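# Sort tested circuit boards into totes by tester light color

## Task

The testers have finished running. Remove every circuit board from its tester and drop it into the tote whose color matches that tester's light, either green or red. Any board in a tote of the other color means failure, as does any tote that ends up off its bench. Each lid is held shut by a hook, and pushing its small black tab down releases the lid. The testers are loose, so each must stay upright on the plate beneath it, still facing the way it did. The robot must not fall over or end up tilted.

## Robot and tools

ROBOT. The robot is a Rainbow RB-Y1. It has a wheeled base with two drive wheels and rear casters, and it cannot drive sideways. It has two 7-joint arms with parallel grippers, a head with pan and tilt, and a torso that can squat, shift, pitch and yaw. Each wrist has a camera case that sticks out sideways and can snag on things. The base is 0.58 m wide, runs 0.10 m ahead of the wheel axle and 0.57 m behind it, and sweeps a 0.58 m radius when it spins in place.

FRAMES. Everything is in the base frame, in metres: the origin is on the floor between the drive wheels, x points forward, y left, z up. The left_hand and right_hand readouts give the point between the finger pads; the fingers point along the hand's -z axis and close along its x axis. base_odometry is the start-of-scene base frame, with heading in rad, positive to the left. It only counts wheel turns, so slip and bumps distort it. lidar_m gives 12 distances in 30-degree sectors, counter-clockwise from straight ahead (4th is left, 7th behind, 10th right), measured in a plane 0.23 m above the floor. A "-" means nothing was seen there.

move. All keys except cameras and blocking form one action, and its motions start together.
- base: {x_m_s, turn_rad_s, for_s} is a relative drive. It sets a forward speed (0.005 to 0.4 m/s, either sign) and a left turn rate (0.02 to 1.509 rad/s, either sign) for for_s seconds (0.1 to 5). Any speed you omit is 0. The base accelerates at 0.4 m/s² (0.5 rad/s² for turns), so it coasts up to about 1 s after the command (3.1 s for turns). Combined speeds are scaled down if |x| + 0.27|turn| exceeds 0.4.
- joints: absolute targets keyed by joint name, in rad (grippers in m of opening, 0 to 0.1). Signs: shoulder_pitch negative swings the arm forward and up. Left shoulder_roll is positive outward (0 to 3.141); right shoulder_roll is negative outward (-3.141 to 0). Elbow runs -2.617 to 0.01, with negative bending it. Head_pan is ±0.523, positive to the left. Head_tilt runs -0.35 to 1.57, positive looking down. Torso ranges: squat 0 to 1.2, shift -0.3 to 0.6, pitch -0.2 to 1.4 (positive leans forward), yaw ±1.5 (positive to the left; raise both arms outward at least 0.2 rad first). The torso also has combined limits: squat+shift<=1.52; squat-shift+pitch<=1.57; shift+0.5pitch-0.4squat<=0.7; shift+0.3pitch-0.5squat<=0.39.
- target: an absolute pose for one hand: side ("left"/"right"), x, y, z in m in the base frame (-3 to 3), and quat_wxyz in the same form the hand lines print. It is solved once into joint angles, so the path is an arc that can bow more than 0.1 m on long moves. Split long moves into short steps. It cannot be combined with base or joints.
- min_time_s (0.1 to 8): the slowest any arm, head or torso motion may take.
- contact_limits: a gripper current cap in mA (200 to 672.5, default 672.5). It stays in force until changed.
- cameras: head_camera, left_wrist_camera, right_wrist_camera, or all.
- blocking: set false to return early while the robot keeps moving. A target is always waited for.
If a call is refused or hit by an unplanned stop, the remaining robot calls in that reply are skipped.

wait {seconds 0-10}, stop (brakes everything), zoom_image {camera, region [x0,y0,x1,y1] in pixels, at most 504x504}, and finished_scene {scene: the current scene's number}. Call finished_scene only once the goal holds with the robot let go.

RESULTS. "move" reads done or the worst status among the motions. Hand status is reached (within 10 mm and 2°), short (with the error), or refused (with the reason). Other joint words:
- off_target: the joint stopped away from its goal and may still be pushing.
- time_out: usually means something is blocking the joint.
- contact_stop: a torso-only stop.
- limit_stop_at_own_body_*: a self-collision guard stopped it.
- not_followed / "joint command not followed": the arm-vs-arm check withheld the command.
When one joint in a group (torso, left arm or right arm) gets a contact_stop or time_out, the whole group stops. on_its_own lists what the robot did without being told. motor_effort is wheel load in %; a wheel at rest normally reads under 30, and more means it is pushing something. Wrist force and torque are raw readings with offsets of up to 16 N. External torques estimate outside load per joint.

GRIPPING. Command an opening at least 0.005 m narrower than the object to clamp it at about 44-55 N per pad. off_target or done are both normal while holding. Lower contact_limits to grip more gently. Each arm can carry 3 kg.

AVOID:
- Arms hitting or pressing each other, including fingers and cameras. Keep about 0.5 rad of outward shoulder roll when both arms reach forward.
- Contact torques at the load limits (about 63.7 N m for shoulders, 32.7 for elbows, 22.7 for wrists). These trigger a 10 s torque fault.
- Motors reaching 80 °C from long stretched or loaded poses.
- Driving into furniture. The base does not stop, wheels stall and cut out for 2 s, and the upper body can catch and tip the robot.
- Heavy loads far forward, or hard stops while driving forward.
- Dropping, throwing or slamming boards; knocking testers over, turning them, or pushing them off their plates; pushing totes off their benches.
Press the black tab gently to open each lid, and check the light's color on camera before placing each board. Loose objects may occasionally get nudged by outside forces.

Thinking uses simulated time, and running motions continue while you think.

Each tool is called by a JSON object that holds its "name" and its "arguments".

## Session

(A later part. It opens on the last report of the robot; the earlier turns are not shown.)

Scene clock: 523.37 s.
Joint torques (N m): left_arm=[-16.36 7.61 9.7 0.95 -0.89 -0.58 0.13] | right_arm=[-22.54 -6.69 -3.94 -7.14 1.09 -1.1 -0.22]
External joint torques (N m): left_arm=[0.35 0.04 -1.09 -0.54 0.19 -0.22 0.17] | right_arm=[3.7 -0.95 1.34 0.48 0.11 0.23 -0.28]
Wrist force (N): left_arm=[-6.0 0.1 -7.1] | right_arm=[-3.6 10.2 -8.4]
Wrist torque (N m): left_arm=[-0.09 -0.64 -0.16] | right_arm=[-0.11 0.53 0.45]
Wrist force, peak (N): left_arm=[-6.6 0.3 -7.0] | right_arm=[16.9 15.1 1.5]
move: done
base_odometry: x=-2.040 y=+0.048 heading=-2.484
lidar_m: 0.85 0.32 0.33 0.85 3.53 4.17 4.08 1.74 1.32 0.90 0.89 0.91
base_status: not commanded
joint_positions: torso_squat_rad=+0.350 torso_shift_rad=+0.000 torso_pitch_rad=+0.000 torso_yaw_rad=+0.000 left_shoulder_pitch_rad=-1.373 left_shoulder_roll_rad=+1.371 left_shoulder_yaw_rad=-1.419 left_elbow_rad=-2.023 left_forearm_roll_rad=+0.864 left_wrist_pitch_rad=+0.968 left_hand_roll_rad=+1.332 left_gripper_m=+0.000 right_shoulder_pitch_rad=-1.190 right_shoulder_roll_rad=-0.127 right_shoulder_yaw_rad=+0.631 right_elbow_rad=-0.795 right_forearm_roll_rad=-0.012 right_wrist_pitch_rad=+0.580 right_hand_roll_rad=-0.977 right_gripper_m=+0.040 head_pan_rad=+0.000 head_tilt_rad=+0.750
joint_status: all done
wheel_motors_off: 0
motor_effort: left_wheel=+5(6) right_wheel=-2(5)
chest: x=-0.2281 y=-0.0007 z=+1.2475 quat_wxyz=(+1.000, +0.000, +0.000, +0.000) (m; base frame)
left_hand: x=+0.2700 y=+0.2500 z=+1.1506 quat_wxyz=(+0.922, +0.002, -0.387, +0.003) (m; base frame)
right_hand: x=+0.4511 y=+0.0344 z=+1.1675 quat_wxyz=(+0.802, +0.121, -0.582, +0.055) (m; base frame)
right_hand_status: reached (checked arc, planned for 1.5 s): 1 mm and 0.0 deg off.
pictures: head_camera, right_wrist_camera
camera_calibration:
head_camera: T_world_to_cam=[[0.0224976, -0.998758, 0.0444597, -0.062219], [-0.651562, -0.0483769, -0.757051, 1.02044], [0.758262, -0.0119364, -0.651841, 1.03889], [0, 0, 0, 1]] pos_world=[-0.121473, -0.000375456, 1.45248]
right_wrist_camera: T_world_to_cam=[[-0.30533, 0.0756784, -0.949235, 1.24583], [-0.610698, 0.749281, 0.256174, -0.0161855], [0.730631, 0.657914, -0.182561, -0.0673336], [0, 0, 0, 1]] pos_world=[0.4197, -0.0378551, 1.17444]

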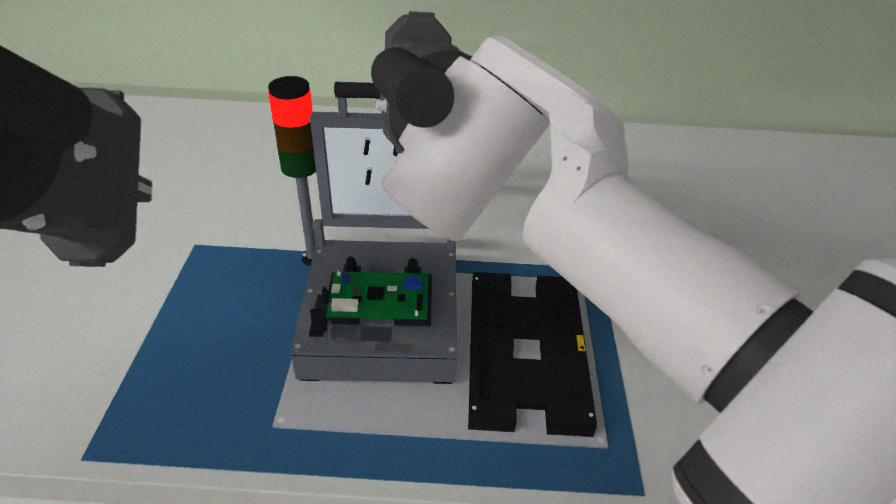

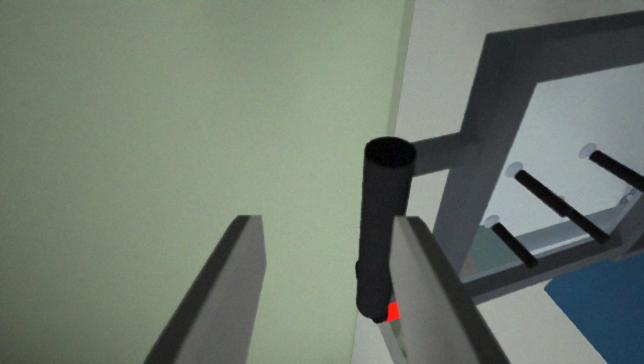

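{"name": "move", "arguments": {"target": {"side":"right","x":0.38,"y":0.012,"z":1.191,"quat_wxyz":[0.80,0.12,-0.58,0.055]}, "min_time_s": 1.5}}

{"name": "move", "arguments": {"target": {"side":"right","x":0.22,"y":-0.3,"z":1.2,"quat_wxyz":[0.924,0,-0.383,0]}, "min_time_s": 2}}

{"name": "move", "arguments": {"joints": {"left_gripper_m":0.1}}}

{"name": "move", "arguments": {"target": {"side":"left","x":0.25,"y":0.22,"z":1.28,"quat_wxyz":[0.98,0,-0.2,0]}, "min_time_s": 2}}

{"name": "move", "arguments": {"joints": {"torso_shift_rad":0.12,"torso_pitch_rad":0.27}}}

{"name": "move", "arguments": {"target": {"side":"left","x":0.39,"y":0.065,"z":1.06,"quat_wxyz":[1,0,0,0]}, "min_time_s": 3, "cameras": ["left_wrist_camera","head_camera"]}}

{"name": "zoom_image", "arguments": {"camera": "head_camera", "region": [240, 150, 500, 390]}}

Scene clock: 538.63 s.
Joint torques (N m): left_arm=[-16.41 7.77 9.72 1 -0.83 -0.62 0.05] | right_arm=[-20.64 -3.79 -6.82 -6.72 1.29 -1.48 0.33]
External joint torques (N m): left_arm=[0.3 0.2 -1.07 -0.5 0.25 -0.26 0.09] | right_arm=[2.57 0 1.17 0.59 -0.05 -0.12 0.28]
Wrist force (N): left_arm=[-6.1 0.3 -7.3] | right_arm=[-3.9 10.0 -8.4]
Wrist torque (N m): left_arm=[-0.10 -0.63 -0.15] | right_arm=[-0.04 0.50 0.45]
Wrist force, peak (N): left_arm=[-6.3 0.4 -7.3] | right_arm=[-3.5 10.8 -8.8]
move: done
base_odometry: x=-2.040 y=+0.048 heading=-2.484
lidar_m: 0.84 0.33 0.32 0.85 3.51 4.18 4.08 1.74 1.32 0.89 0.88 0.91
base_status: not commanded
joint_positions: torso_squat_rad=+0.350 torso_shift_rad=+0.000 torso_pitch_rad=+0.000 torso_yaw_rad=+0.000 left_shoulder_pitch_rad=-1.373 left_shoulder_roll_rad=+1.371 left_shoulder_yaw_rad=-1.419 left_elbow_rad=-2.023 left_forearm_roll_rad=+0.864 left_wrist_pitch_rad=+0.968 left_hand_roll_rad=+1.332 left_gripper_m=+0.000 right_shoulder_pitch_rad=-0.950 right_shoulder_roll_rad=-0.296 right_shoulder_yaw_rad=+0.642 right_elbow_rad=-1.462 right_forearm_roll_rad=-0.011 right_wrist_pitch_rad=+0.958 right_hand_roll_rad=-0.959 right_gripper_m=+0.040 head_pan_rad=+0.000 head_tilt_rad=+0.750
joint_status: all done
wheel_motors_off: 0
motor_effort: left_wheel=+6(7) right_wheel=-3(6)
chest: x=-0.2281 y=-0.0008 z=+1.2475 quat_wxyz=(+1.000, +0.000, +0.000, +0.000) (m; base frame)
left_hand: x=+0.2700 y=+0.2500 z=+1.1506 quat_wxyz=(+0.922, +0.002, -0.387, +0.003) (m; base frame)
right_hand: x=+0.3801 y=+0.0121 z=+1.1913 quat_wxyz=(+0.802, +0.121, -0.582, +0.055) (m; base frame)
right_hand_status: reached (checked arc, planned for 1.5 s): 0 mm and 0.0 deg off.
pictures: none

Scene clock: 540.97 s.
Joint torques (N m): left_arm=[-16.5 7.88 9.98 0.98 -0.82 -0.58 0.09] | right_arm=[-12.95 -12.21 -8.68 -3.31 0.51 -1.34 0.19]
External joint torques (N m): left_arm=[0.21 0.31 -0.81 -0.51 0.26 -0.22 0.13] | right_arm=[2.23 0.07 -0.38 0.06 -0.49 -0.11 0.15]
Wrist force (N): left_arm=[-6.2 0.1 -7.1] | right_arm=[-2.4 10.6 -11.7]
Wrist torque (N m): left_arm=[-0.08 -0.66 -0.15] | right_arm=[-0.06 0.61 0.49]
Wrist force, peak (N): left_arm=[-6.3 0.2 -7.4] | right_arm=[-2.5 10.8 -11.6]
move: done
base_odometry: x=-2.040 y=+0.048 heading=-2.484
lidar_m: 0.85 0.32 0.32 0.85 3.52 4.18 4.08 1.74 1.33 0.90 0.89 0.91
base_status: not commanded
joint_positions: torso_squat_rad=+0.350 torso_shift_rad=+0.000 torso_pitch_rad=+0.000 torso_yaw_rad=+0.000 left_shoulder_pitch_rad=-1.373 left_shoulder_roll_rad=+1.371 left_shoulder_yaw_rad=-1.419 left_elbow_rad=-2.023 left_forearm_roll_rad=+0.864 left_wrist_pitch_rad=+0.968 left_hand_roll_rad=+1.332 left_gripper_m=+0.000 right_shoulder_pitch_rad=-0.474 right_shoulder_roll_rad=-0.927 right_shoulder_yaw_rad=-0.018 right_elbow_rad=-2.196 right_forearm_roll_rad=-0.792 right_wrist_pitch_rad=+1.688 right_hand_roll_rad=-0.608 right_gripper_m=+0.040 head_pan_rad=+0.000 head_tilt_rad=+0.750
joint_status: all done
wheel_motors_off: 0
motor_effort: left_wheel=+5(7) right_wheel=-4(6)
chest: x=-0.2281 y=-0.0007 z=+1.2475 quat_wxyz=(+1.000, +0.000, +0.000, +0.000) (m; base frame)
left_hand: x=+0.2700 y=+0.2500 z=+1.1506 quat_wxyz=(+0.922, +0.002, -0.387, +0.003) (m; base frame)
right_hand: x=+0.2201 y=-0.2999 z=+1.2002 quat_wxyz=(+0.924, +0.000, -0.383, +0.000) (m; base frame)
right_hand_status: reached (checked arc, planned for 2.0 s): 0 mm and 0.0 deg off.
pictures: none

Scene clock: 542.67 s.
Joint torques (N m): left_arm=[-16.37 7.86 9.64 1.02 -0.97 -0.6 0.05] | right_arm=[-12.89 -12.16 -8.97 -3.24 0.57 -1.24 0.2]
External joint torques (N m): left_arm=[0.33 0.29 -1.14 -0.47 0.11 -0.23 0.09] | right_arm=[2.28 0.12 -0.68 0.13 -0.43 -0.01 0.15]
Wrist force (N): left_arm=[-6.1 0.1 -7.2] | right_arm=[-2.4 10.9 -11.3]
Wrist torque (N m): left_arm=[-0.08 -0.67 -0.16] | right_arm=[-0.08 0.59 0.48]
Wrist force, peak (N): left_arm=[-6.3 -0.2 -7.3] | right_arm=[-2.4 10.9 -11.7]
move: done
base_odometry: x=-2.040 y=+0.048 heading=-2.484
lidar_m: 0.85 0.32 0.32 0.85 3.52 4.17 4.08 1.74 1.33 0.90 0.89 0.90
base_status: not commanded
joint_positions: torso_squat_rad=+0.350 torso_shift_rad=+0.000 torso_pitch_rad=+0.000 torso_yaw_rad=+0.000 left_shoulder_pitch_rad=-1.373 left_shoulder_roll_rad=+1.371 left_shoulder_yaw_rad=-1.419 left_elbow_rad=-2.023 left_forearm_roll_rad=+0.864 left_wrist_pitch_rad=+0.968 left_hand_roll_rad=+1.332 left_gripper_m=+0.100 right_shoulder_pitch_rad=-0.474 right_shoulder_roll_rad=-0.927 right_shoulder_yaw_rad=-0.018 right_elbow_rad=-2.196 right_forearm_roll_rad=-0.792 right_wrist_pitch_rad=+1.688 right_hand_roll_rad=-0.608 right_gripper_m=+0.040 head_pan_rad=+0.000 head_tilt_rad=+0.750
joint_status: all done
wheel_motors_off: 0
motor_effort: left_wheel=+5(7) right_wheel=-4(5)
chest: x=-0.2281 y=-0.0007 z=+1.2475 quat_wxyz=(+1.000, +0.000, +0.000, +0.000) (m; base frame)
left_hand: x=+0.2700 y=+0.2500 z=+1.1506 quat_wxyz=(+0.922, +0.002, -0.387, +0.003) (m; base frame)
right_hand: x=+0.2201 y=-0.2999 z=+1.2002 quat_wxyz=(+0.924, +0.000, -0.383, +0.000) (m; base frame)
pictures: none

Scene clock: 545.00 s.
Joint torques (N m): left_arm=[-18 3.82 10.88 3.85 -0.19 -0.26 -0.14] | right_arm=[-12.93 -12.06 -8.64 -3.24 0.64 -1.2 0.24]
External joint torques (N m): left_arm=[0.66 -1.91 0.93 0.76 0.35 0.33 -0.12] | right_arm=[2.25 0.23 -0.34 0.13 -0.36 0.03 0.2]
Wrist force (N): left_arm=[-4.1 -0.1 -8.3] | right_arm=[-2.3 10.8 -11.6]
Wrist torque (N m): left_arm=[-0.04 -0.53 -0.17] | right_arm=[-0.07 0.61 0.47]
Wrist force, peak (N): left_arm=[-6.3 -0.4 -7.5] | right_arm=[-2.3 11.1 -11.7]
move: done
base_odometry: x=-2.040 y=+0.048 heading=-2.484
lidar_m: 0.85 0.32 0.32 0.85 3.53 4.17 4.08 1.75 1.32 0.90 0.89 0.91
base_status: not commanded
joint_positions: torso_squat_rad=+0.350 torso_shift_rad=+0.000 torso_pitch_rad=+0.000 torso_yaw_rad=+0.000 left_shoulder_pitch_rad=-1.744 left_shoulder_roll_rad=+1.220 left_shoulder_yaw_rad=-1.272 left_elbow_rad=-1.576 left_forearm_roll_rad=+1.658 left_wrist_pitch_rad=+1.470 left_hand_roll_rad=+0.816 left_gripper_m=+0.100 right_shoulder_pitch_rad=-0.474 right_shoulder_roll_rad=-0.927 right_shoulder_yaw_rad=-0.018 right_elbow_rad=-2.196 right_forearm_roll_rad=-0.792 right_wrist_pitch_rad=+1.688 right_hand_roll_rad=-0.608 right_gripper_m=+0.040 head_pan_rad=+0.000 head_tilt_rad=+0.750
joint_status: all done
wheel_motors_off: 0
motor_effort: left_wheel=+6(7) right_wheel=-4(5)
chest: x=-0.2281 y=-0.0007 z=+1.2475 quat_wxyz=(+1.000, +0.000, +0.000, +0.000) (m; base frame)
left_hand: x=+0.2492 y=+0.2199 z=+1.2800 quat_wxyz=(+0.979, -0.001, -0.202, +0.000) (m; base frame)
left_hand_status: reached (checked arc, planned for 2.0 s): 1 mm and 0.3 deg off.
right_hand: x=+0.2201 y=-0.2999 z=+1.2002 quat_wxyz=(+0.924, +0.000, -0.383, +0.000) (m; base frame)
pictures: none

Scene clock: 546.77 s.
Joint torques (N m): left_arm=[-18.61 5.93 11.06 2.33 0.04 -0.08 -0.13] | right_arm=[-10.34 -12.75 -8.72 -4.17 0.4 -0.99 0.23]
External joint torques (N m): left_arm=[0.65 -1.64 0.7 0.68 0.2 0.17 -0.12] | right_arm=[2.04 0.14 -0.22 0.62 -0.39 -0.12 0.2]
Wrist force (N): left_arm=[-2.4 0.3 -8.8] | right_arm=[-0.7 10.7 -12.1]
Wrist torque (N m): left_arm=[-0.07 -0.44 -0.17] | right_arm=[-0.04 0.70 0.48]
Wrist force, peak (N): left_arm=[-2.5 -0.1 -9.5] | right_arm=[-1.0 10.8 -13.2]
move: done
base_odometry: x=-2.040 y=+0.048 heading=-2.484
lidar_m: 0.86 0.32 0.33 0.85 3.52 4.16 4.08 1.74 1.33 0.90 0.88 0.90
base_status: not commanded
joint_positions: torso_squat_rad=+0.350 torso_shift_rad=+0.120 torso_pitch_rad=+0.270 torso_yaw_rad=+0.000 left_shoulder_pitch_rad=-1.744 left_shoulder_roll_rad=+1.220 left_shoulder_yaw_rad=-1.272 left_elbow_rad=-1.576 left_forearm_roll_rad=+1.658 left_wrist_pitch_rad=+1.470 left_hand_roll_rad=+0.816 left_gripper_m=+0.100 right_shoulder_pitch_rad=-0.474 right_shoulder_roll_rad=-0.927 right_shoulder_yaw_rad=-0.018 right_elbow_rad=-2.197 right_forearm_roll_rad=-0.792 right_wrist_pitch_rad=+1.688 right_hand_roll_rad=-0.608 right_gripper_m=+0.040 head_pan_rad=+0.000 head_tilt_rad=+0.750
joint_status: all done
wheel_motors_off: 0
motor_effort: left_wheel=+3(7) right_wheel=-4(6)
chest: x=-0.0668 y=-0.0007 z=+1.2316 quat_wxyz=(+0.991, +0.000, +0.135, +0.000) (m; base frame)
left_hand: x=+0.4019 y=+0.2199 z=+1.1355 quat_wxyz=(+0.998, -0.001, -0.068, +0.000) (m; base frame)
right_hand: x=+0.3526 y=-0.2998 z=+1.0664 quat_wxyz=(+0.967, +0.000, -0.255, +0.000) (m; base frame)
pictures: none

Scene clock: 550.10 s.
Joint torques (N m): left_arm=[-22.01 5.82 8.47 1.65 0.09 -0.35 0.37] | right_arm=[-9.96 -12.7 -8.94 -4.17 0.36 -0.87 0.2]
External joint torques (N m): left_arm=[0.3 -1.86 -1.16 0.98 0.05 -0.29 0.37] | right_arm=[2.42 0.19 -0.45 0.62 -0.43 0 0.17]
Wrist force (N): left_arm=[-1.7 0.1 -9.0] | right_arm=[-0.8 11.0 -12.7]
Wrist torque (N m): left_arm=[-0.06 -0.40 -0.17] | right_arm=[-0.09 0.69 0.50]
Wrist force, peak (N): left_arm=[-1.8 0.1 -9.5] | right_arm=[-0.9 11.1 -13.1]
move: done
base_odometry: x=-2.040 y=+0.048 heading=-2.484
lidar_m: 0.85 0.32 0.32 0.85 3.52 4.17 4.08 1.74 1.33 0.90 0.89 0.90
base_status: not commanded
joint_positions: torso_squat_rad=+0.350 torso_shift_rad=+0.120 torso_pitch_rad=+0.270 torso_yaw_rad=+0.000 left_shoulder_pitch_rad=-1.761 left_shoulder_roll_rad=+0.713 left_shoulder_yaw_rad=-1.336 left_elbow_rad=-1.297 left_forearm_roll_rad=+1.633 left_wrist_pitch_rad=+1.469 left_hand_roll_rad=+1.014 left_gripper_m=+0.100 right_shoulder_pitch_rad=-0.474 right_shoulder_roll_rad=-0.927 right_shoulder_yaw_rad=-0.018 right_elbow_rad=-2.197 right_forearm_roll_rad=-0.792 right_wrist_pitch_rad=+1.688 right_hand_roll_rad=-0.608 right_gripper_m=+0.040 head_pan_rad=+0.000 head_tilt_rad=+0.750
joint_status: all done
wheel_motors_off: 0
motor_effort: left_wheel=+4(5) right_wheel=-4(7)
chest: x=-0.0668 y=-0.0007 z=+1.2316 quat_wxyz=(+0.991, +0.000, +0.135, +0.000) (m; base frame)
left_hand: x=+0.3898 y=+0.0652 z=+1.0601 quat_wxyz=(+1.000, +0.000, -0.001, +0.000) (m; base frame)
left_hand_status: reached (checked arc, planned for 3.0 s): 0 mm and 0.1 deg off.
right_hand: x=+0.3526 y=-0.2998 z=+1.0664 quat_wxyz=(+0.967, +0.000, -0.255, +0.000) (m; base frame)
pictures: head_camera, left_wrist_camera
camera_calibration:
head_camera: T_world_to_cam=[[0.0336863, -0.998754, 0.0368123, -0.0549925], [-0.829993, -0.048475, -0.555663, 0.85359], [0.556756, -0.0118357, -0.830592, 1.11284], [0, 0, 0, 1]] pos_world=[0.0907435, -0.000374932, 1.40065]
left_wrist_camera: T_world_to_cam=[[0.999815, 0.0157246, -0.0110546, -0.380319], [0.0191227, -0.871964, 0.489196, -0.434966], [-0.00194681, -0.489317, -0.872104, 1.02621], [0, 0, 0, 1]] pos_world=[0.390564, 0.12885, 1.10354]

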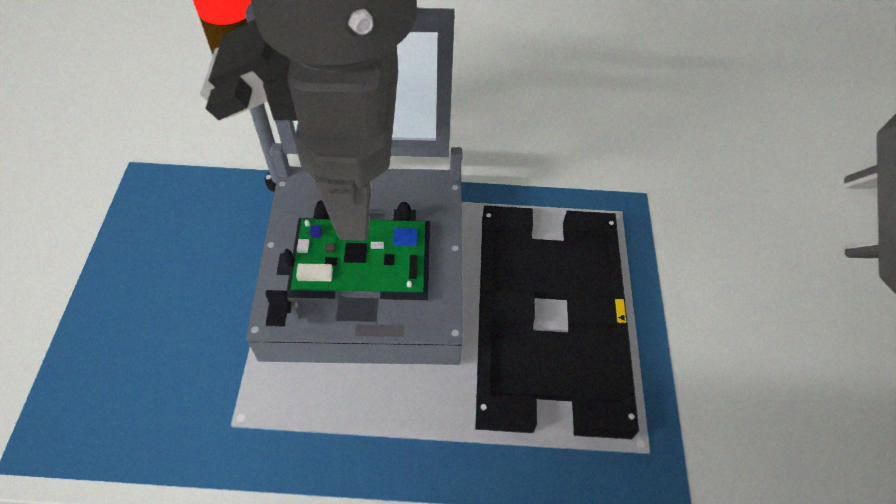

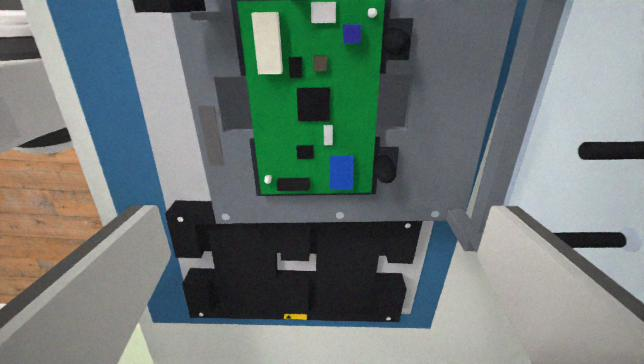

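Scaled by 1.938 from the camera's 896x504 image, which has a finer 1280x720 frame.

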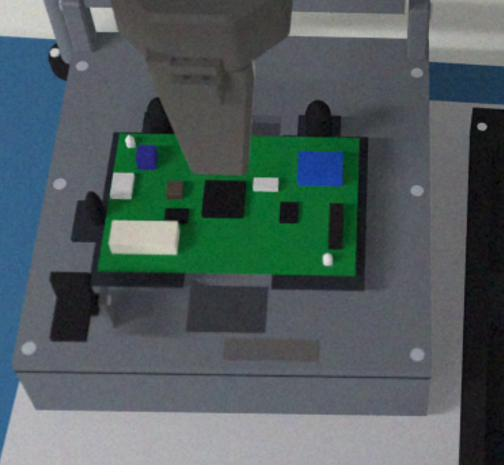

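{"name": "move", "arguments": {"target": {"side":"left","x":0.385,"y":0.072,"z":0.985,"quat_wxyz":[1,0,0,0]}, "min_time_s": 2}}

{"name": "move", "arguments": {"target": {"side":"left","x":0.385,"y":0.072,"z":0.963,"quat_wxyz":[1,0,0,0]}, "min_time_s": 2, "cameras": ["left_wrist_camera","head_camera"]}}

{"name": "zoom_image", "arguments": {"camera": "head_camera", "region": [240, 150, 500, 390]}}

Scene clock: 562.87 s.
Joint torques (N m): left_arm=[-19.79 5.52 8.16 1.21 0.05 -0.44 -0.3] | right_arm=[-10.23 -12.54 -8.83 -4.22 0.35 -0.97 0.23]
External joint torques (N m): left_arm=[2.32 -1.86 -1.2 1.15 0.02 -0.38 -0.3] | right_arm=[2.15 0.35 -0.34 0.57 -0.44 -0.1 0.2]
Wrist force (N): left_arm=[-1.2 0.4 -9.0] | right_arm=[-1.0 10.7 -12.7]
Wrist torque (N m): left_arm=[-0.11 -0.36 -0.20] | right_arm=[-0.05 0.67 0.50]
Wrist force, peak (N): left_arm=[-1.6 0.1 -9.4] | right_arm=[-0.7 11.1 -13.0]
move: done
base_odometry: x=-2.040 y=+0.048 heading=-2.484
lidar_m: 0.85 0.32 0.33 0.85 3.53 4.17 4.08 1.74 1.33 0.90 0.88 0.90
base_status: not commanded
joint_positions: torso_squat_rad=+0.350 torso_shift_rad=+0.120 torso_pitch_rad=+0.270 torso_yaw_rad=+0.000 left_shoulder_pitch_rad=-1.636 left_shoulder_roll_rad=+0.670 left_shoulder_yaw_rad=-1.400 left_elbow_rad=-1.277 left_forearm_roll_rad=+1.544 left_wrist_pitch_rad=+1.333 left_hand_roll_rad=+1.010 left_gripper_m=+0.100 right_shoulder_pitch_rad=-0.474 right_shoulder_roll_rad=-0.927 right_shoulder_yaw_rad=-0.018 right_elbow_rad=-2.197 right_forearm_roll_rad=-0.792 right_wrist_pitch_rad=+1.688 right_hand_roll_rad=-0.608 right_gripper_m=+0.040 head_pan_rad=+0.000 head_tilt_rad=+0.750
joint_status: all done
wheel_motors_off: 0
motor_effort: left_wheel=+4(5) right_wheel=-5(6)
chest: x=-0.0668 y=-0.0007 z=+1.2316 quat_wxyz=(+0.991, +0.000, +0.135, +0.000) (m; base frame)
left_hand: x=+0.3852 y=+0.0720 z=+0.9853 quat_wxyz=(+1.000, +0.000, +0.000, +0.000) (m; base frame)
left_hand_status: reached (checked arc, planned for 2.0 s): 0 mm and 0.0 deg off.
right_hand: x=+0.3526 y=-0.2998 z=+1.0664 quat_wxyz=(+0.967, +0.000, -0.255, +0.000) (m; base frame)
pictures: none

Scene clock: 565.20 s.
Joint torques (N m): left_arm=[-19.68 5.25 7.88 1.04 0.06 -0.45 -0.26] | right_arm=[-10.19 -12.53 -9.05 -4.2 0.45 -0.94 0.2]
External joint torques (N m): left_arm=[2.42 -2.01 -1.25 1.12 0.03 -0.39 -0.26] | right_arm=[2.19 0.36 -0.56 0.6 -0.34 -0.07 0.17]
Wrist force (N): left_arm=[-1.5 0.4 -8.7] | right_arm=[-0.9 10.8 -12.6]
Wrist torque (N m): left_arm=[-0.11 -0.42 -0.23] | right_arm=[-0.06 0.66 0.47]
Wrist force, peak (N): left_arm=[-1.3 0.3 -9.3] | right_arm=[-0.8 11.1 -12.9]
move: done
base_odometry: x=-2.040 y=+0.048 heading=-2.484
lidar_m: 0.84 0.32 0.32 0.85 3.52 4.17 4.08 1.74 1.32 0.89 0.88 0.91
base_status: not commanded
joint_positions: torso_squat_rad=+0.350 torso_shift_rad=+0.120 torso_pitch_rad=+0.270 torso_yaw_rad=+0.000 left_shoulder_pitch_rad=-1.602 left_shoulder_roll_rad=+0.641 left_shoulder_yaw_rad=-1.417 left_elbow_rad=-1.239 left_forearm_roll_rad=+1.521 left_wrist_pitch_rad=+1.296 left_hand_roll_rad=+0.997 left_gripper_m=+0.100 right_shoulder_pitch_rad=-0.474 right_shoulder_roll_rad=-0.927 right_shoulder_yaw_rad=-0.018 right_elbow_rad=-2.197 right_forearm_roll_rad=-0.792 right_wrist_pitch_rad=+1.688 right_hand_roll_rad=-0.608 right_gripper_m=+0.040 head_pan_rad=+0.000 head_tilt_rad=+0.750
joint_status: all done
wheel_motors_off: 0
motor_effort: left_wheel=+4(5) right_wheel=-4(6)
chest: x=-0.0668 y=-0.0007 z=+1.2316 quat_wxyz=(+0.991, +0.000, +0.135, +0.000) (m; base frame)
left_hand: x=+0.3852 y=+0.0720 z=+0.9633 quat_wxyz=(+1.000, +0.000, +0.000, +0.000) (m; base frame)
left_hand_status: reached (checked arc, planned for 2.0 s): 0 mm and 0.0 deg off.
right_hand: x=+0.3526 y=-0.2998 z=+1.0664 quat_wxyz=(+0.967, +0.000, -0.255, +0.000) (m; base frame)
pictures: head_camera, left_wrist_camera
camera_calibration:
head_camera: T_world_to_cam=[[0.0336863, -0.998754, 0.0368123, -0.0549925], [-0.829993, -0.048475, -0.555663, 0.85359], [0.556756, -0.0118357, -0.830592, 1.11284], [0, 0, 0, 1]] pos_world=[0.0907435, -0.000374932, 1.40065]
left_wrist_camera: T_world_to_cam=[[0.999808, 0.0156569, -0.0118056, -0.376223], [0.0194299, -0.872184, 0.488793, -0.381275], [-0.00264365, -0.488928, -0.87232, 0.945547], [0, 0, 0, 1]] pos_world=[0.386059, 0.135653, 1.00674]

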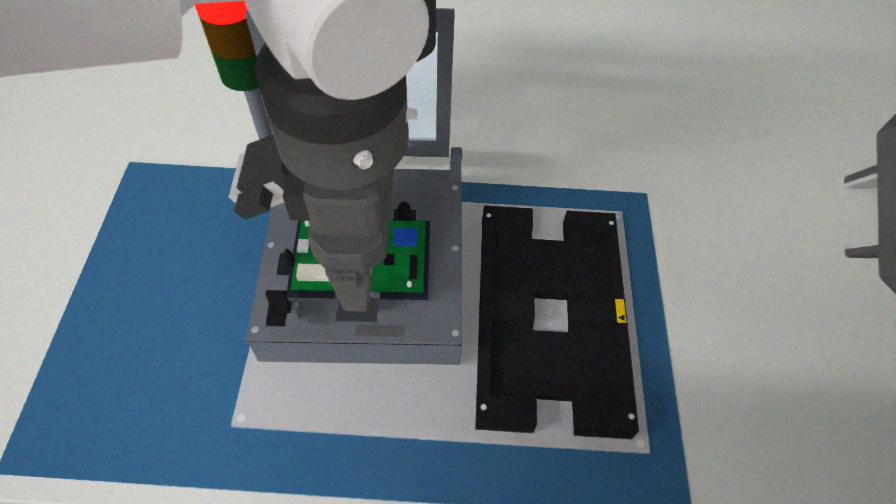

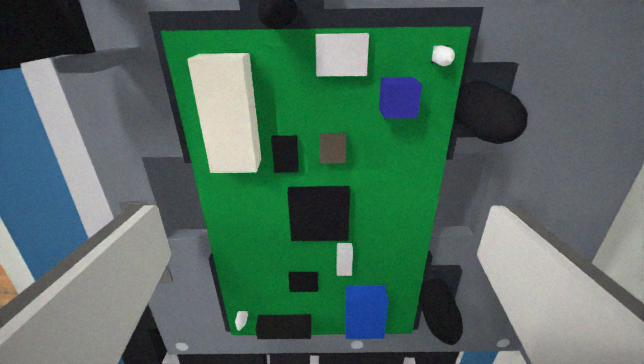

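Scaled by 1.938 from the camera's 896x504 image, which has a finer 1280x720 frame.

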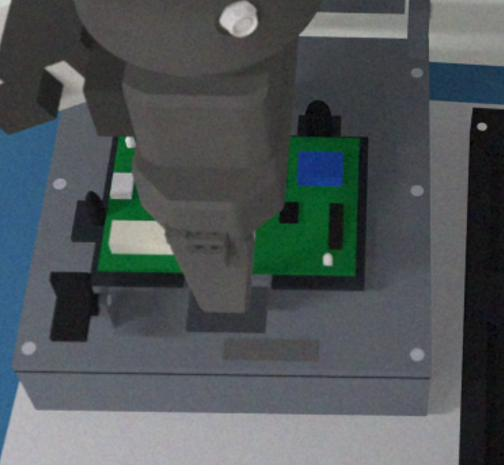

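{"name": "move", "arguments": {"target": {"side":"left","x":0.381,"y":0.0705,"z":0.947,"quat_wxyz":[1,0,0,0]}, "min_time_s": 2, "cameras": ["head_camera"]}}

{"name": "move", "arguments": {"joints": {"left_gripper_m":0.03}}}

{"name": "move", "arguments": {"target": {"side":"left","x":0.381,"y":0.0705,"z":0.965,"quat_wxyz":[1,0,0,0]}, "min_time_s": 2.5, "cameras": ["left_wrist_camera","head_camera"]}}

Scene clock: 572.73 s.
Joint torques (N m): left_arm=[-18.71 4.67 7.34 0.97 -0.02 -0.64 0.4] | right_arm=[-10.33 -12.67 -8.83 -4.27 0.48 -0.94 0.14]
External joint torques (N m): left_arm=[3.23 -2.43 -1.69 1.18 -0.05 -0.58 0.4] | right_arm=[2.05 0.22 -0.34 0.52 -0.32 -0.07 0.11]
Wrist force (N): left_arm=[-2.4 0.8 -4.4] | right_arm=[-1.0 10.9 -12.7]
Wrist torque (N m): left_arm=[-0.01 -0.14 -0.24] | right_arm=[-0.07 0.66 0.49]
Wrist force, peak (N): left_arm=[-1.4 0.5 -9.2] | right_arm=[-1.1 11.2 -13.1]
move: done
base_odometry: x=-2.040 y=+0.048 heading=-2.484
lidar_m: 0.85 0.32 0.32 0.85 3.53 4.17 4.08 1.74 1.33 0.90 0.89 0.90
base_status: not commanded
joint_positions: torso_squat_rad=+0.350 torso_shift_rad=+0.120 torso_pitch_rad=+0.270 torso_yaw_rad=+0.000 left_shoulder_pitch_rad=-1.578 left_shoulder_roll_rad=+0.626 left_shoulder_yaw_rad=-1.431 left_elbow_rad=-1.237 left_forearm_roll_rad=+1.502 left_wrist_pitch_rad=+1.268 left_hand_roll_rad=+1.007 left_gripper_m=+0.100 right_shoulder_pitch_rad=-0.474 right_shoulder_roll_rad=-0.927 right_shoulder_yaw_rad=-0.018 right_elbow_rad=-2.197 right_forearm_roll_rad=-0.792 right_wrist_pitch_rad=+1.688 right_hand_roll_rad=-0.608 right_gripper_m=+0.040 head_pan_rad=+0.000 head_tilt_rad=+0.750
joint_status: all done
wheel_motors_off: 0
motor_effort: left_wheel=+3(5) right_wheel=-4(6)
chest: x=-0.0668 y=-0.0007 z=+1.2316 quat_wxyz=(+0.991, +0.000, +0.135, +0.000) (m; base frame)
left_hand: x=+0.3806 y=+0.0706 z=+0.9480 quat_wxyz=(+1.000, +0.000, +0.000, +0.000) (m; base frame)
left_hand_status: reached (checked arc, planned for 2.0 s): 1 mm and 0.1 deg off.
right_hand: x=+0.3526 y=-0.2998 z=+1.0664 quat_wxyz=(+0.967, +0.000, -0.255, +0.000) (m; base frame)
pictures: head_camera
camera_calibration:
head_camera: T_world_to_cam=[[0.033689, -0.998754, 0.0368141, -0.0549919], [-0.829993, -0.0484783, -0.555663, 0.853506], [0.556756, -0.0118357, -0.830592, 1.1129], [0, 0, 0, 1]] pos_world=[0.0906435, -0.00037492, 1.40065]

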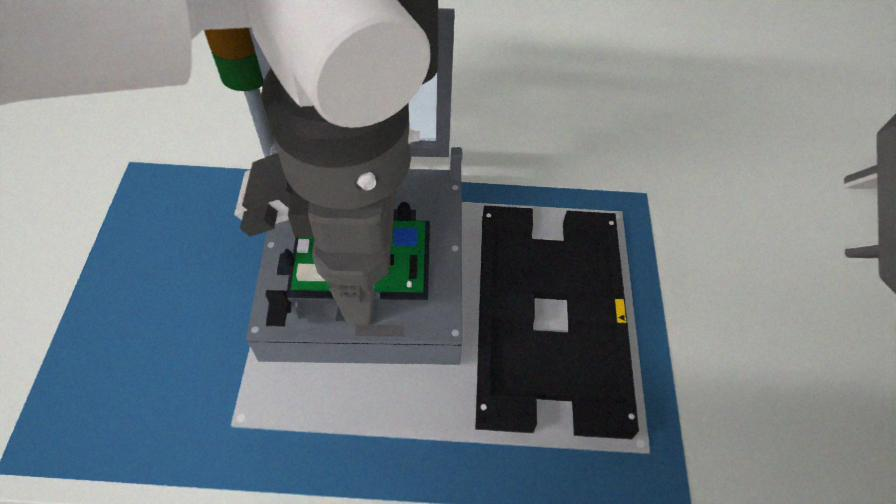

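Scene clock: 574.03 s.
Joint torques (N m): left_arm=[-16.89 4.65 7.37 -2.49 2.8 2.32 0.52] | right_arm=[-10.35 -12.6 -8.75 -4.27 0.39 -0.99 0.21]
External joint torques (N m): left_arm=[5.06 -2.45 -1.66 -2.28 2.77 2.38 0.52] | right_arm=[2.02 0.29 -0.26 0.53 -0.41 -0.12 0.18]
Wrist force (N): left_arm=[13.7 -1.7 -12.4] | right_arm=[-1.1 10.9 -12.6]
Wrist torque (N m): left_arm=[-0.12 -0.63 -0.23] | right_arm=[-0.09 0.65 0.49]
Wrist force, peak (N): left_arm=[22.0 -3.5 -14.1] | right_arm=[-1.0 11.3 -12.6]
move: off_target
base_odometry: x=-2.040 y=+0.048 heading=-2.484
lidar_m: 0.85 0.32 0.33 0.86 3.52 4.17 4.08 1.75 1.34 0.90 0.89 0.91
base_status: not commanded
joint_positions: torso_squat_rad=+0.350 torso_shift_rad=+0.120 torso_pitch_rad=+0.270 torso_yaw_rad=+0.000 left_shoulder_pitch_rad=-1.578 left_shoulder_roll_rad=+0.626 left_shoulder_yaw_rad=-1.431 left_elbow_rad=-1.236 left_forearm_roll_rad=+1.501 left_wrist_pitch_rad=+1.267 left_hand_roll_rad=+1.007 left_gripper_m=+0.071 right_shoulder_pitch_rad=-0.474 right_shoulder_roll_rad=-0.927 right_shoulder_yaw_rad=-0.018 right_elbow_rad=-2.197 right_forearm_roll_rad=-0.792 right_wrist_pitch_rad=+1.688 right_hand_roll_rad=-0.608 right_gripper_m=+0.040 head_pan_rad=+0.000 head_tilt_rad=+0.750
joint_status: left_gripper_m off_target (ended at +0.071, target +0.030)
wheel_motors_off: 0
motor_effort: left_wheel=+1(5) right_wheel=-5(7)
chest: x=-0.0666 y=-0.0007 z=+1.2315 quat_wxyz=(+0.991, +0.000, +0.135, +0.000) (m; base frame)
left_hand: x=+0.3814 y=+0.0707 z=+0.9481 quat_wxyz=(+1.000, +0.000, -0.001, +0.000) (m; base frame)
right_hand: x=+0.3527 y=-0.2998 z=+1.0663 quat_wxyz=(+0.967, +0.000, -0.255, +0.000) (m; base frame)
pictures: none

Scene clock: 576.87 s.
Joint torques (N m): left_arm=[-21.97 8.48 10.62 -0.8 0.4 0.37 0.45] | right_arm=[-10.34 -12.61 -8.65 -4.13 0.5 -0.85 0.25]
External joint torques (N m): left_arm=[0 1.27 1.4 -0.7 0.37 0.42 0.45] | right_arm=[2.04 0.27 -0.16 0.67 -0.3 0.01 0.22]
Wrist force (N): left_arm=[-1.2 0.6 -9.2] | right_arm=[-1.1 11.0 -12.8]
Wrist torque (N m): left_arm=[-0.12 -0.35 -0.22] | right_arm=[-0.11 0.65 0.50]
Wrist force, peak (N): left_arm=[16.9 -2.7 -17.4] | right_arm=[-0.8 11.0 -13.0]
move: done
base_odometry: x=-2.040 y=+0.048 heading=-2.484
lidar_m: 0.84 0.32 0.32 0.84 3.52 4.17 4.08 1.74 1.32 0.89 0.89 0.90
base_status: not commanded
joint_positions: torso_squat_rad=+0.350 torso_shift_rad=+0.120 torso_pitch_rad=+0.270 torso_yaw_rad=+0.000 left_shoulder_pitch_rad=-1.604 left_shoulder_roll_rad=+0.647 left_shoulder_yaw_rad=-1.419 left_elbow_rad=-1.265 left_forearm_roll_rad=+1.518 left_wrist_pitch_rad=+1.297 left_hand_roll_rad=+1.017 left_gripper_m=+0.071 right_shoulder_pitch_rad=-0.474 right_shoulder_roll_rad=-0.927 right_shoulder_yaw_rad=-0.018 right_elbow_rad=-2.197 right_forearm_roll_rad=-0.792 right_wrist_pitch_rad=+1.688 right_hand_roll_rad=-0.608 right_gripper_m=+0.040 head_pan_rad=+0.000 head_tilt_rad=+0.750
joint_status: all done
wheel_motors_off: 0
motor_effort: left_wheel=-1(2) right_wheel=-5(7)
chest: x=-0.0667 y=-0.0007 z=+1.2316 quat_wxyz=(+0.991, +0.000, +0.135, +0.000) (m; base frame)
left_hand: x=+0.3810 y=+0.0703 z=+0.9642 quat_wxyz=(+1.000, +0.000, +0.000, +0.000) (m; base frame)
left_hand_status: reached (checked arc, planned for 2.5 s): 1 mm and 0.1 deg off.
right_hand: x=+0.3526 y=-0.2998 z=+1.0664 quat_wxyz=(+0.967, +0.000, -0.255, +0.000) (m; base frame)
pictures: head_camera, left_wrist_camera
camera_calibration:
head_camera: T_world_to_cam=[[0.0336912, -0.998754, 0.0368109, -0.0549873], [-0.830039, -0.0484773, -0.555594, 0.853441], [0.556686, -0.0118359, -0.830638, 1.11283], [0, 0, 0, 1]] pos_world=[0.0907435, -0.000374924, 1.40055]
left_wrist_camera: T_world_to_cam=[[0.999814, 0.0147501, -0.0124289, -0.371336], [0.0189402, -0.872661, 0.487958, -0.382071], [-0.0036488, -0.488103, -0.872778, 0.946316], [0, 0, 0, 1]] pos_world=[0.381956, 0.133958, 1.00774]

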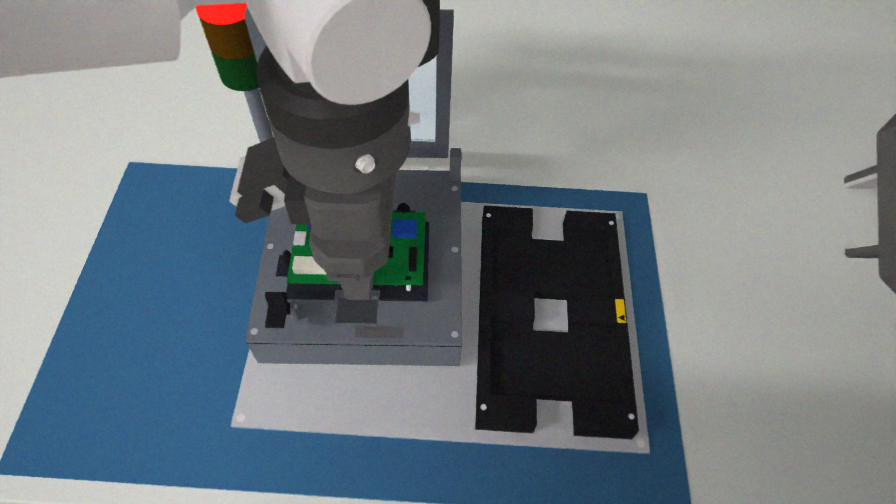

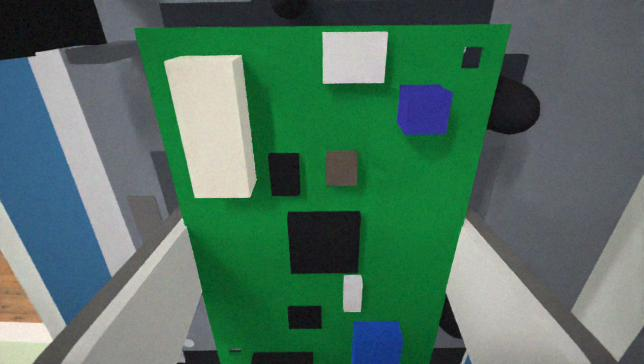

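{"name": "move", "arguments": {"target": {"side":"left","x":0.381,"y":0.07,"z":1.12,"quat_wxyz":[1,0,0,0]}, "min_time_s": 2.5}}

{"name": "move", "arguments": {"base": {"x_m_s":-0.2,"for_s":3.5}}}

{"name": "move", "arguments": {"target": {"side":"left","x":0.3,"y":0.12,"z":1.13,"quat_wxyz":[0.995,0,-0.1,0.015]}, "min_time_s": 2}}

{"name": "move", "arguments": {"joints": {"torso_shift_rad":0,"torso_pitch_rad":0,"head_tilt_rad":0.5}, "cameras": ["head_camera"]}}

{"name": "move", "arguments": {"base": {"turn_rad_s":0.663,"for_s":3.5}, "cameras": ["head_camera"]}}

Scene clock: 587.70 s.
Joint torques (N m): left_arm=[-21.57 8.54 11.04 0.47 0.33 0.25 0.47] | right_arm=[-10.2 -12.65 -8.8 -4.13 0.38 -0.89 0.27]
External joint torques (N m): left_arm=[0.27 0.89 1.26 -0.7 0.3 0.3 0.47] | right_arm=[2.18 0.24 -0.31 0.67 -0.41 -0.02 0.24]
Wrist force (N): left_arm=[-1.4 0.4 -9.7] | right_arm=[-0.8 10.9 -12.4]
Wrist torque (N m): left_arm=[-0.07 -0.38 -0.22] | right_arm=[-0.07 0.69 0.48]
Wrist force, peak (N): left_arm=[-1.4 0.4 -9.7] | right_arm=[-0.9 11.1 -13.0]
move: done
base_odometry: x=-2.040 y=+0.048 heading=-2.484
lidar_m: 0.86 0.32 0.33 0.85 3.52 4.17 4.08 1.74 1.33 0.89 0.90 0.90
base_status: not commanded
joint_positions: torso_squat_rad=+0.350 torso_shift_rad=+0.120 torso_pitch_rad=+0.270 torso_yaw_rad=+0.000 left_shoulder_pitch_rad=-1.851 left_shoulder_roll_rad=+0.782 left_shoulder_yaw_rad=-1.286 left_elbow_rad=-1.354 left_forearm_roll_rad=+1.707 left_wrist_pitch_rad=+1.576 left_hand_roll_rad=+1.037 left_gripper_m=+0.071 right_shoulder_pitch_rad=-0.474 right_shoulder_roll_rad=-0.927 right_shoulder_yaw_rad=-0.018 right_elbow_rad=-2.197 right_forearm_roll_rad=-0.792 right_wrist_pitch_rad=+1.688 right_hand_roll_rad=-0.608 right_gripper_m=+0.040 head_pan_rad=+0.000 head_tilt_rad=+0.750
joint_status: all done
wheel_motors_off: 0
motor_effort: left_wheel=+2(2) right_wheel=-5(6)
chest: x=-0.0667 y=-0.0007 z=+1.2316 quat_wxyz=(+0.991, +0.000, +0.135, +0.000) (m; base frame)
left_hand: x=+0.3810 y=+0.0700 z=+1.1198 quat_wxyz=(+1.000, +0.000, +0.000, +0.000) (m; base frame)
left_hand_status: reached (checked arc, planned for 2.5 s): 0 mm and 0.0 deg off.
right_hand: x=+0.3526 y=-0.2998 z=+1.0664 quat_wxyz=(+0.967, +0.000, -0.255, +0.000) (m; base frame)
pictures: none

Scene clock: 592.03 s.
Joint torques (N m): left_arm=[-20.74 8.27 10.65 0.85 0.31 0.08 0.52] | right_arm=[-10.62 -12.63 -8.55 -4.19 0.43 -0.86 0.25]
External joint torques (N m): left_arm=[1.11 0.63 0.88 -0.33 0.28 0.13 0.52] | right_arm=[1.77 0.26 -0.05 0.6 -0.37 0.01 0.23]
Wrist force (N): left_arm=[-1.6 0.3 -9.4] | right_arm=[-1.0 10.7 -13.0]
Wrist torque (N m): left_arm=[-0.06 -0.42 -0.22] | right_arm=[-0.04 0.67 0.50]
Wrist force, peak (N): left_arm=[-1.7 0.6 -9.8] | right_arm=[-0.4 11.0 -13.1]
move: done
base_odometry: x=-1.486 y=+0.476 heading=-2.483
lidar_m: 0.95 0.96 1.57 3.37 3.55 3.48 3.38 1.70 1.29 1.26 1.24 1.22
base_status: done (sent for 3.5 of 3.5 s)
joint_positions: torso_squat_rad=+0.350 torso_shift_rad=+0.120 torso_pitch_rad=+0.270 torso_yaw_rad=+0.000 left_shoulder_pitch_rad=-1.852 left_shoulder_roll_rad=+0.782 left_shoulder_yaw_rad=-1.285 left_elbow_rad=-1.354 left_forearm_roll_rad=+1.707 left_wrist_pitch_rad=+1.576 left_hand_roll_rad=+1.037 left_gripper_m=+0.071 right_shoulder_pitch_rad=-0.474 right_shoulder_roll_rad=-0.927 right_shoulder_yaw_rad=-0.018 right_elbow_rad=-2.197 right_forearm_roll_rad=-0.792 right_wrist_pitch_rad=+1.688 right_hand_roll_rad=-0.608 right_gripper_m=+0.040 head_pan_rad=+0.000 head_tilt_rad=+0.750
joint_status: not commanded
wheel_motors_off: 0
motor_effort: left_wheel=+2(20) right_wheel=-1(24)
chest: x=-0.0669 y=-0.0007 z=+1.2316 quat_wxyz=(+0.991, +0.000, +0.134, +0.000) (m; base frame)
left_hand: x=+0.3809 y=+0.0699 z=+1.1201 quat_wxyz=(+1.000, +0.000, +0.000, +0.000) (m; base frame)
right_hand: x=+0.3525 y=-0.2998 z=+1.0665 quat_wxyz=(+0.967, +0.000, -0.255, +0.000) (m; base frame)
pictures: none

Scene clock: 594.37 s.
Joint torques (N m): left_arm=[-14.33 6.68 10.97 1.31 -0.21 -0.42 0.22] | right_arm=[-10.49 -12.63 -8.52 -4 0.4 -0.97 0.14]
External joint torques (N m): left_arm=[2.09 0.79 1.2 -0.57 0.11 -0.33 0.23] | right_arm=[1.89 0.26 -0.03 0.79 -0.39 -0.11 0.11]
Wrist force (N): left_arm=[-2.9 0.7 -9.3] | right_arm=[-0.9 11.2 -12.7]
Wrist torque (N m): left_arm=[-0.12 -0.47 -0.21] | right_arm=[-0.14 0.67 0.49]
Wrist force, peak (N): left_arm=[-2.5 0.2 -9.9] | right_arm=[-0.9 10.8 -13.2]
move: done
base_odometry: x=-1.486 y=+0.476 heading=-2.483
lidar_m: 0.96 0.97 1.56 3.38 3.56 3.47 3.37 1.70 1.29 1.26 1.24 1.22
base_status: not commanded
joint_positions: torso_squat_rad=+0.350 torso_shift_rad=+0.120 torso_pitch_rad=+0.270 torso_yaw_rad=+0.000 left_shoulder_pitch_rad=-1.814 left_shoulder_roll_rad=+1.153 left_shoulder_yaw_rad=-1.262 left_elbow_rad=-2.092 left_forearm_roll_rad=+1.584 left_wrist_pitch_rad=+1.474 left_hand_roll_rad=+1.446 left_gripper_m=+0.071 right_shoulder_pitch_rad=-0.474 right_shoulder_roll_rad=-0.927 right_shoulder_yaw_rad=-0.018 right_elbow_rad=-2.197 right_forearm_roll_rad=-0.792 right_wrist_pitch_rad=+1.688 right_hand_roll_rad=-0.608 right_gripper_m=+0.040 head_pan_rad=+0.000 head_tilt_rad=+0.750
joint_status: all done
wheel_motors_off: 0
motor_effort: left_wheel=+3(4) right_wheel=-1(3)
chest: x=-0.0669 y=-0.0007 z=+1.2316 quat_wxyz=(+0.991, +0.000, +0.134, +0.000) (m; base frame)
left_hand: x=+0.2995 y=+0.1195 z=+1.1305 quat_wxyz=(+0.995, +0.000, -0.096, +0.013) (m; base frame)
left_hand_status: reached (checked arc, planned for 2.0 s): 1 mm and 0.5 deg off.
right_hand: x=+0.3525 y=-0.2998 z=+1.0665 quat_wxyz=(+0.967, +0.000, -0.255, +0.000) (m; base frame)
pictures: none

Scene clock: 596.13 s.
Joint torques (N m): left_arm=[-14.14 5.97 10.01 3.36 -0.58 -0.4 0.33] | right_arm=[-13.46 -12.11 -8.44 -3.07 0.63 -1.28 0.24]
External joint torques (N m): left_arm=[1.41 0.83 0.79 -0.7 0.24 -0.24 0.35] | right_arm=[1.71 0.17 -0.14 0.3 -0.38 -0.05 0.2]
Wrist force (N): left_arm=[-4.5 0.6 -8.7] | right_arm=[-2.2 10.8 -11.5]
Wrist torque (N m): left_arm=[-0.11 -0.54 -0.21] | right_arm=[-0.09 0.60 0.48]
Wrist force, peak (N): left_arm=[-2.9 0.3 -9.7] | right_arm=[-0.7 10.9 -13.2]
move: done
base_odometry: x=-1.486 y=+0.476 heading=-2.483
lidar_m: 0.96 0.96 1.56 3.38 3.55 3.48 3.38 1.70 1.29 1.26 1.24 1.21
base_status: not commanded
joint_positions: torso_squat_rad=+0.350 torso_shift_rad=+0.000 torso_pitch_rad=+0.000 torso_yaw_rad=+0.000 left_shoulder_pitch_rad=-1.814 left_shoulder_roll_rad=+1.153 left_shoulder_yaw_rad=-1.262 left_elbow_rad=-2.092 left_forearm_roll_rad=+1.584 left_wrist_pitch_rad=+1.474 left_hand_roll_rad=+1.446 left_gripper_m=+0.071 right_shoulder_pitch_rad=-0.474 right_shoulder_roll_rad=-0.927 right_shoulder_yaw_rad=-0.018 right_elbow_rad=-2.197 right_forearm_roll_rad=-0.792 right_wrist_pitch_rad=+1.688 right_hand_roll_rad=-0.608 right_gripper_m=+0.040 head_pan_rad=+0.000 head_tilt_rad=+0.500
joint_status: all done
wheel_motors_off: 0
motor_effort: left_wheel=+4(6) right_wheel=-4(5)
chest: x=-0.2281 y=-0.0007 z=+1.2475 quat_wxyz=(+1.000, +0.000, +0.000, +0.000) (m; base frame)
left_hand: x=+0.1520 y=+0.1194 z=+1.2477 quat_wxyz=(+0.973, -0.002, -0.229, +0.013) (m; base frame)
right_hand: x=+0.2201 y=-0.2999 z=+1.2002 quat_wxyz=(+0.924, +0.000, -0.383, +0.000) (m; base frame)
pictures: head_camera
camera_calibration:
head_camera: T_world_to_cam=[[0.010582, -0.99876, 0.048642, -0.0708113], [-0.444152, -0.0482774, -0.89465, 1.26239], [0.895889, -0.0121373, -0.444112, 0.766438], [0, 0, 0, 1]] pos_world=[-0.125201, -0.000476151, 1.47323]

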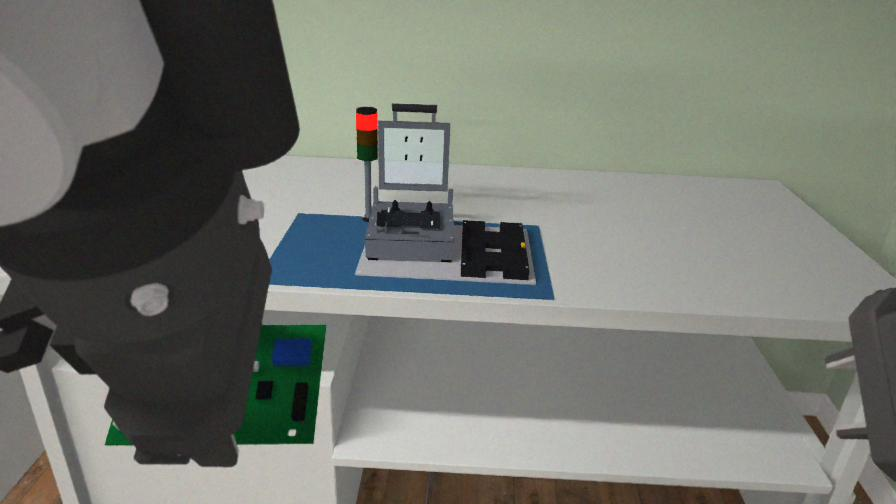

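Scene clock: 601.23 s.
Joint torques (N m): left_arm=[-14.19 5.6 10.12 3.32 -0.59 -0.42 0.28] | right_arm=[-13.2 -11.76 -8.4 -2.99 0.67 -1.15 0.14]
External joint torques (N m): left_arm=[1.36 0.46 0.9 -0.75 0.23 -0.25 0.3] | right_arm=[1.97 0.52 -0.11 0.39 -0.33 0.08 0.1]
Wrist force (N): left_arm=[-4.9 0.4 -8.7] | right_arm=[-2.3 10.9 -11.6]
Wrist torque (N m): left_arm=[-0.10 -0.56 -0.22] | right_arm=[-0.09 0.60 0.48]
Wrist force, peak (N): left_arm=[-4.8 0.6 -8.9] | right_arm=[-2.4 10.9 -11.9]
move: done
base_odometry: x=-1.486 y=+0.476 heading=-0.163
lidar_m: 3.93 3.48 2.44 1.42 1.23 1.23 1.23 1.60 1.00 1.09 2.59 3.38
base_status: done (sent for 3.5 of 3.5 s)
joint_positions: torso_squat_rad=+0.350 torso_shift_rad=+0.000 torso_pitch_rad=+0.000 torso_yaw_rad=+0.000 left_shoulder_pitch_rad=-1.814 left_shoulder_roll_rad=+1.153 left_shoulder_yaw_rad=-1.262 left_elbow_rad=-2.092 left_forearm_roll_rad=+1.584 left_wrist_pitch_rad=+1.474 left_hand_roll_rad=+1.446 left_gripper_m=+0.071 right_shoulder_pitch_rad=-0.474 right_shoulder_roll_rad=-0.927 right_shoulder_yaw_rad=-0.018 right_elbow_rad=-2.197 right_forearm_roll_rad=-0.792 right_wrist_pitch_rad=+1.688 right_hand_roll_rad=-0.608 right_gripper_m=+0.040 head_pan_rad=+0.000 head_tilt_rad=+0.500
joint_status: not commanded
wheel_motors_off: 0
motor_effort: left_wheel=+1(28) right_wheel=+3(29)
chest: x=-0.2281 y=-0.0007 z=+1.2475 quat_wxyz=(+1.000, +0.000, +0.000, +0.000) (m; base frame)
left_hand: x=+0.1520 y=+0.1194 z=+1.2477 quat_wxyz=(+0.973, -0.002, -0.229, +0.013) (m; base frame)
right_hand: x=+0.2201 y=-0.2999 z=+1.2002 quat_wxyz=(+0.924, +0.000, -0.383, +0.000) (m; base frame)
pictures: head_camera
camera_calibration:
head_camera: T_world_to_cam=[[0.010582, -0.99876, 0.048642, -0.0708113], [-0.444152, -0.0482774, -0.89465, 1.26239], [0.895889, -0.0121373, -0.444112, 0.766438], [0, 0, 0, 1]] pos_world=[-0.125201, -0.000476151, 1.47323]

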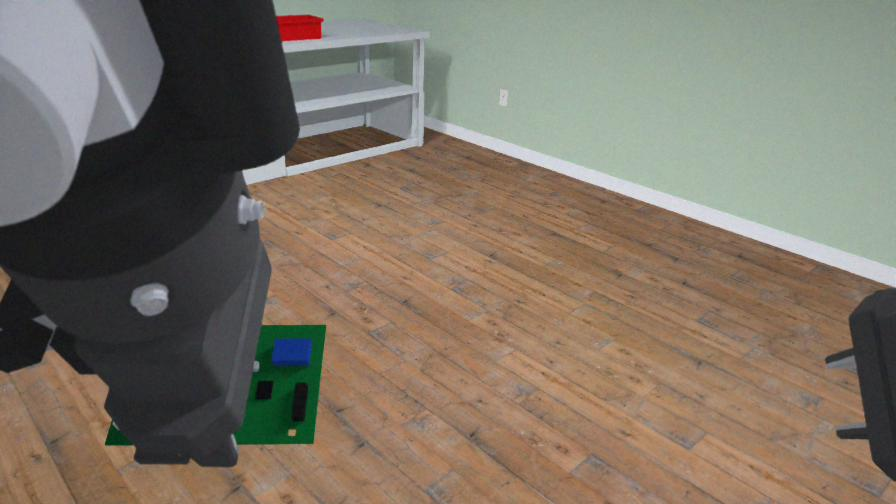

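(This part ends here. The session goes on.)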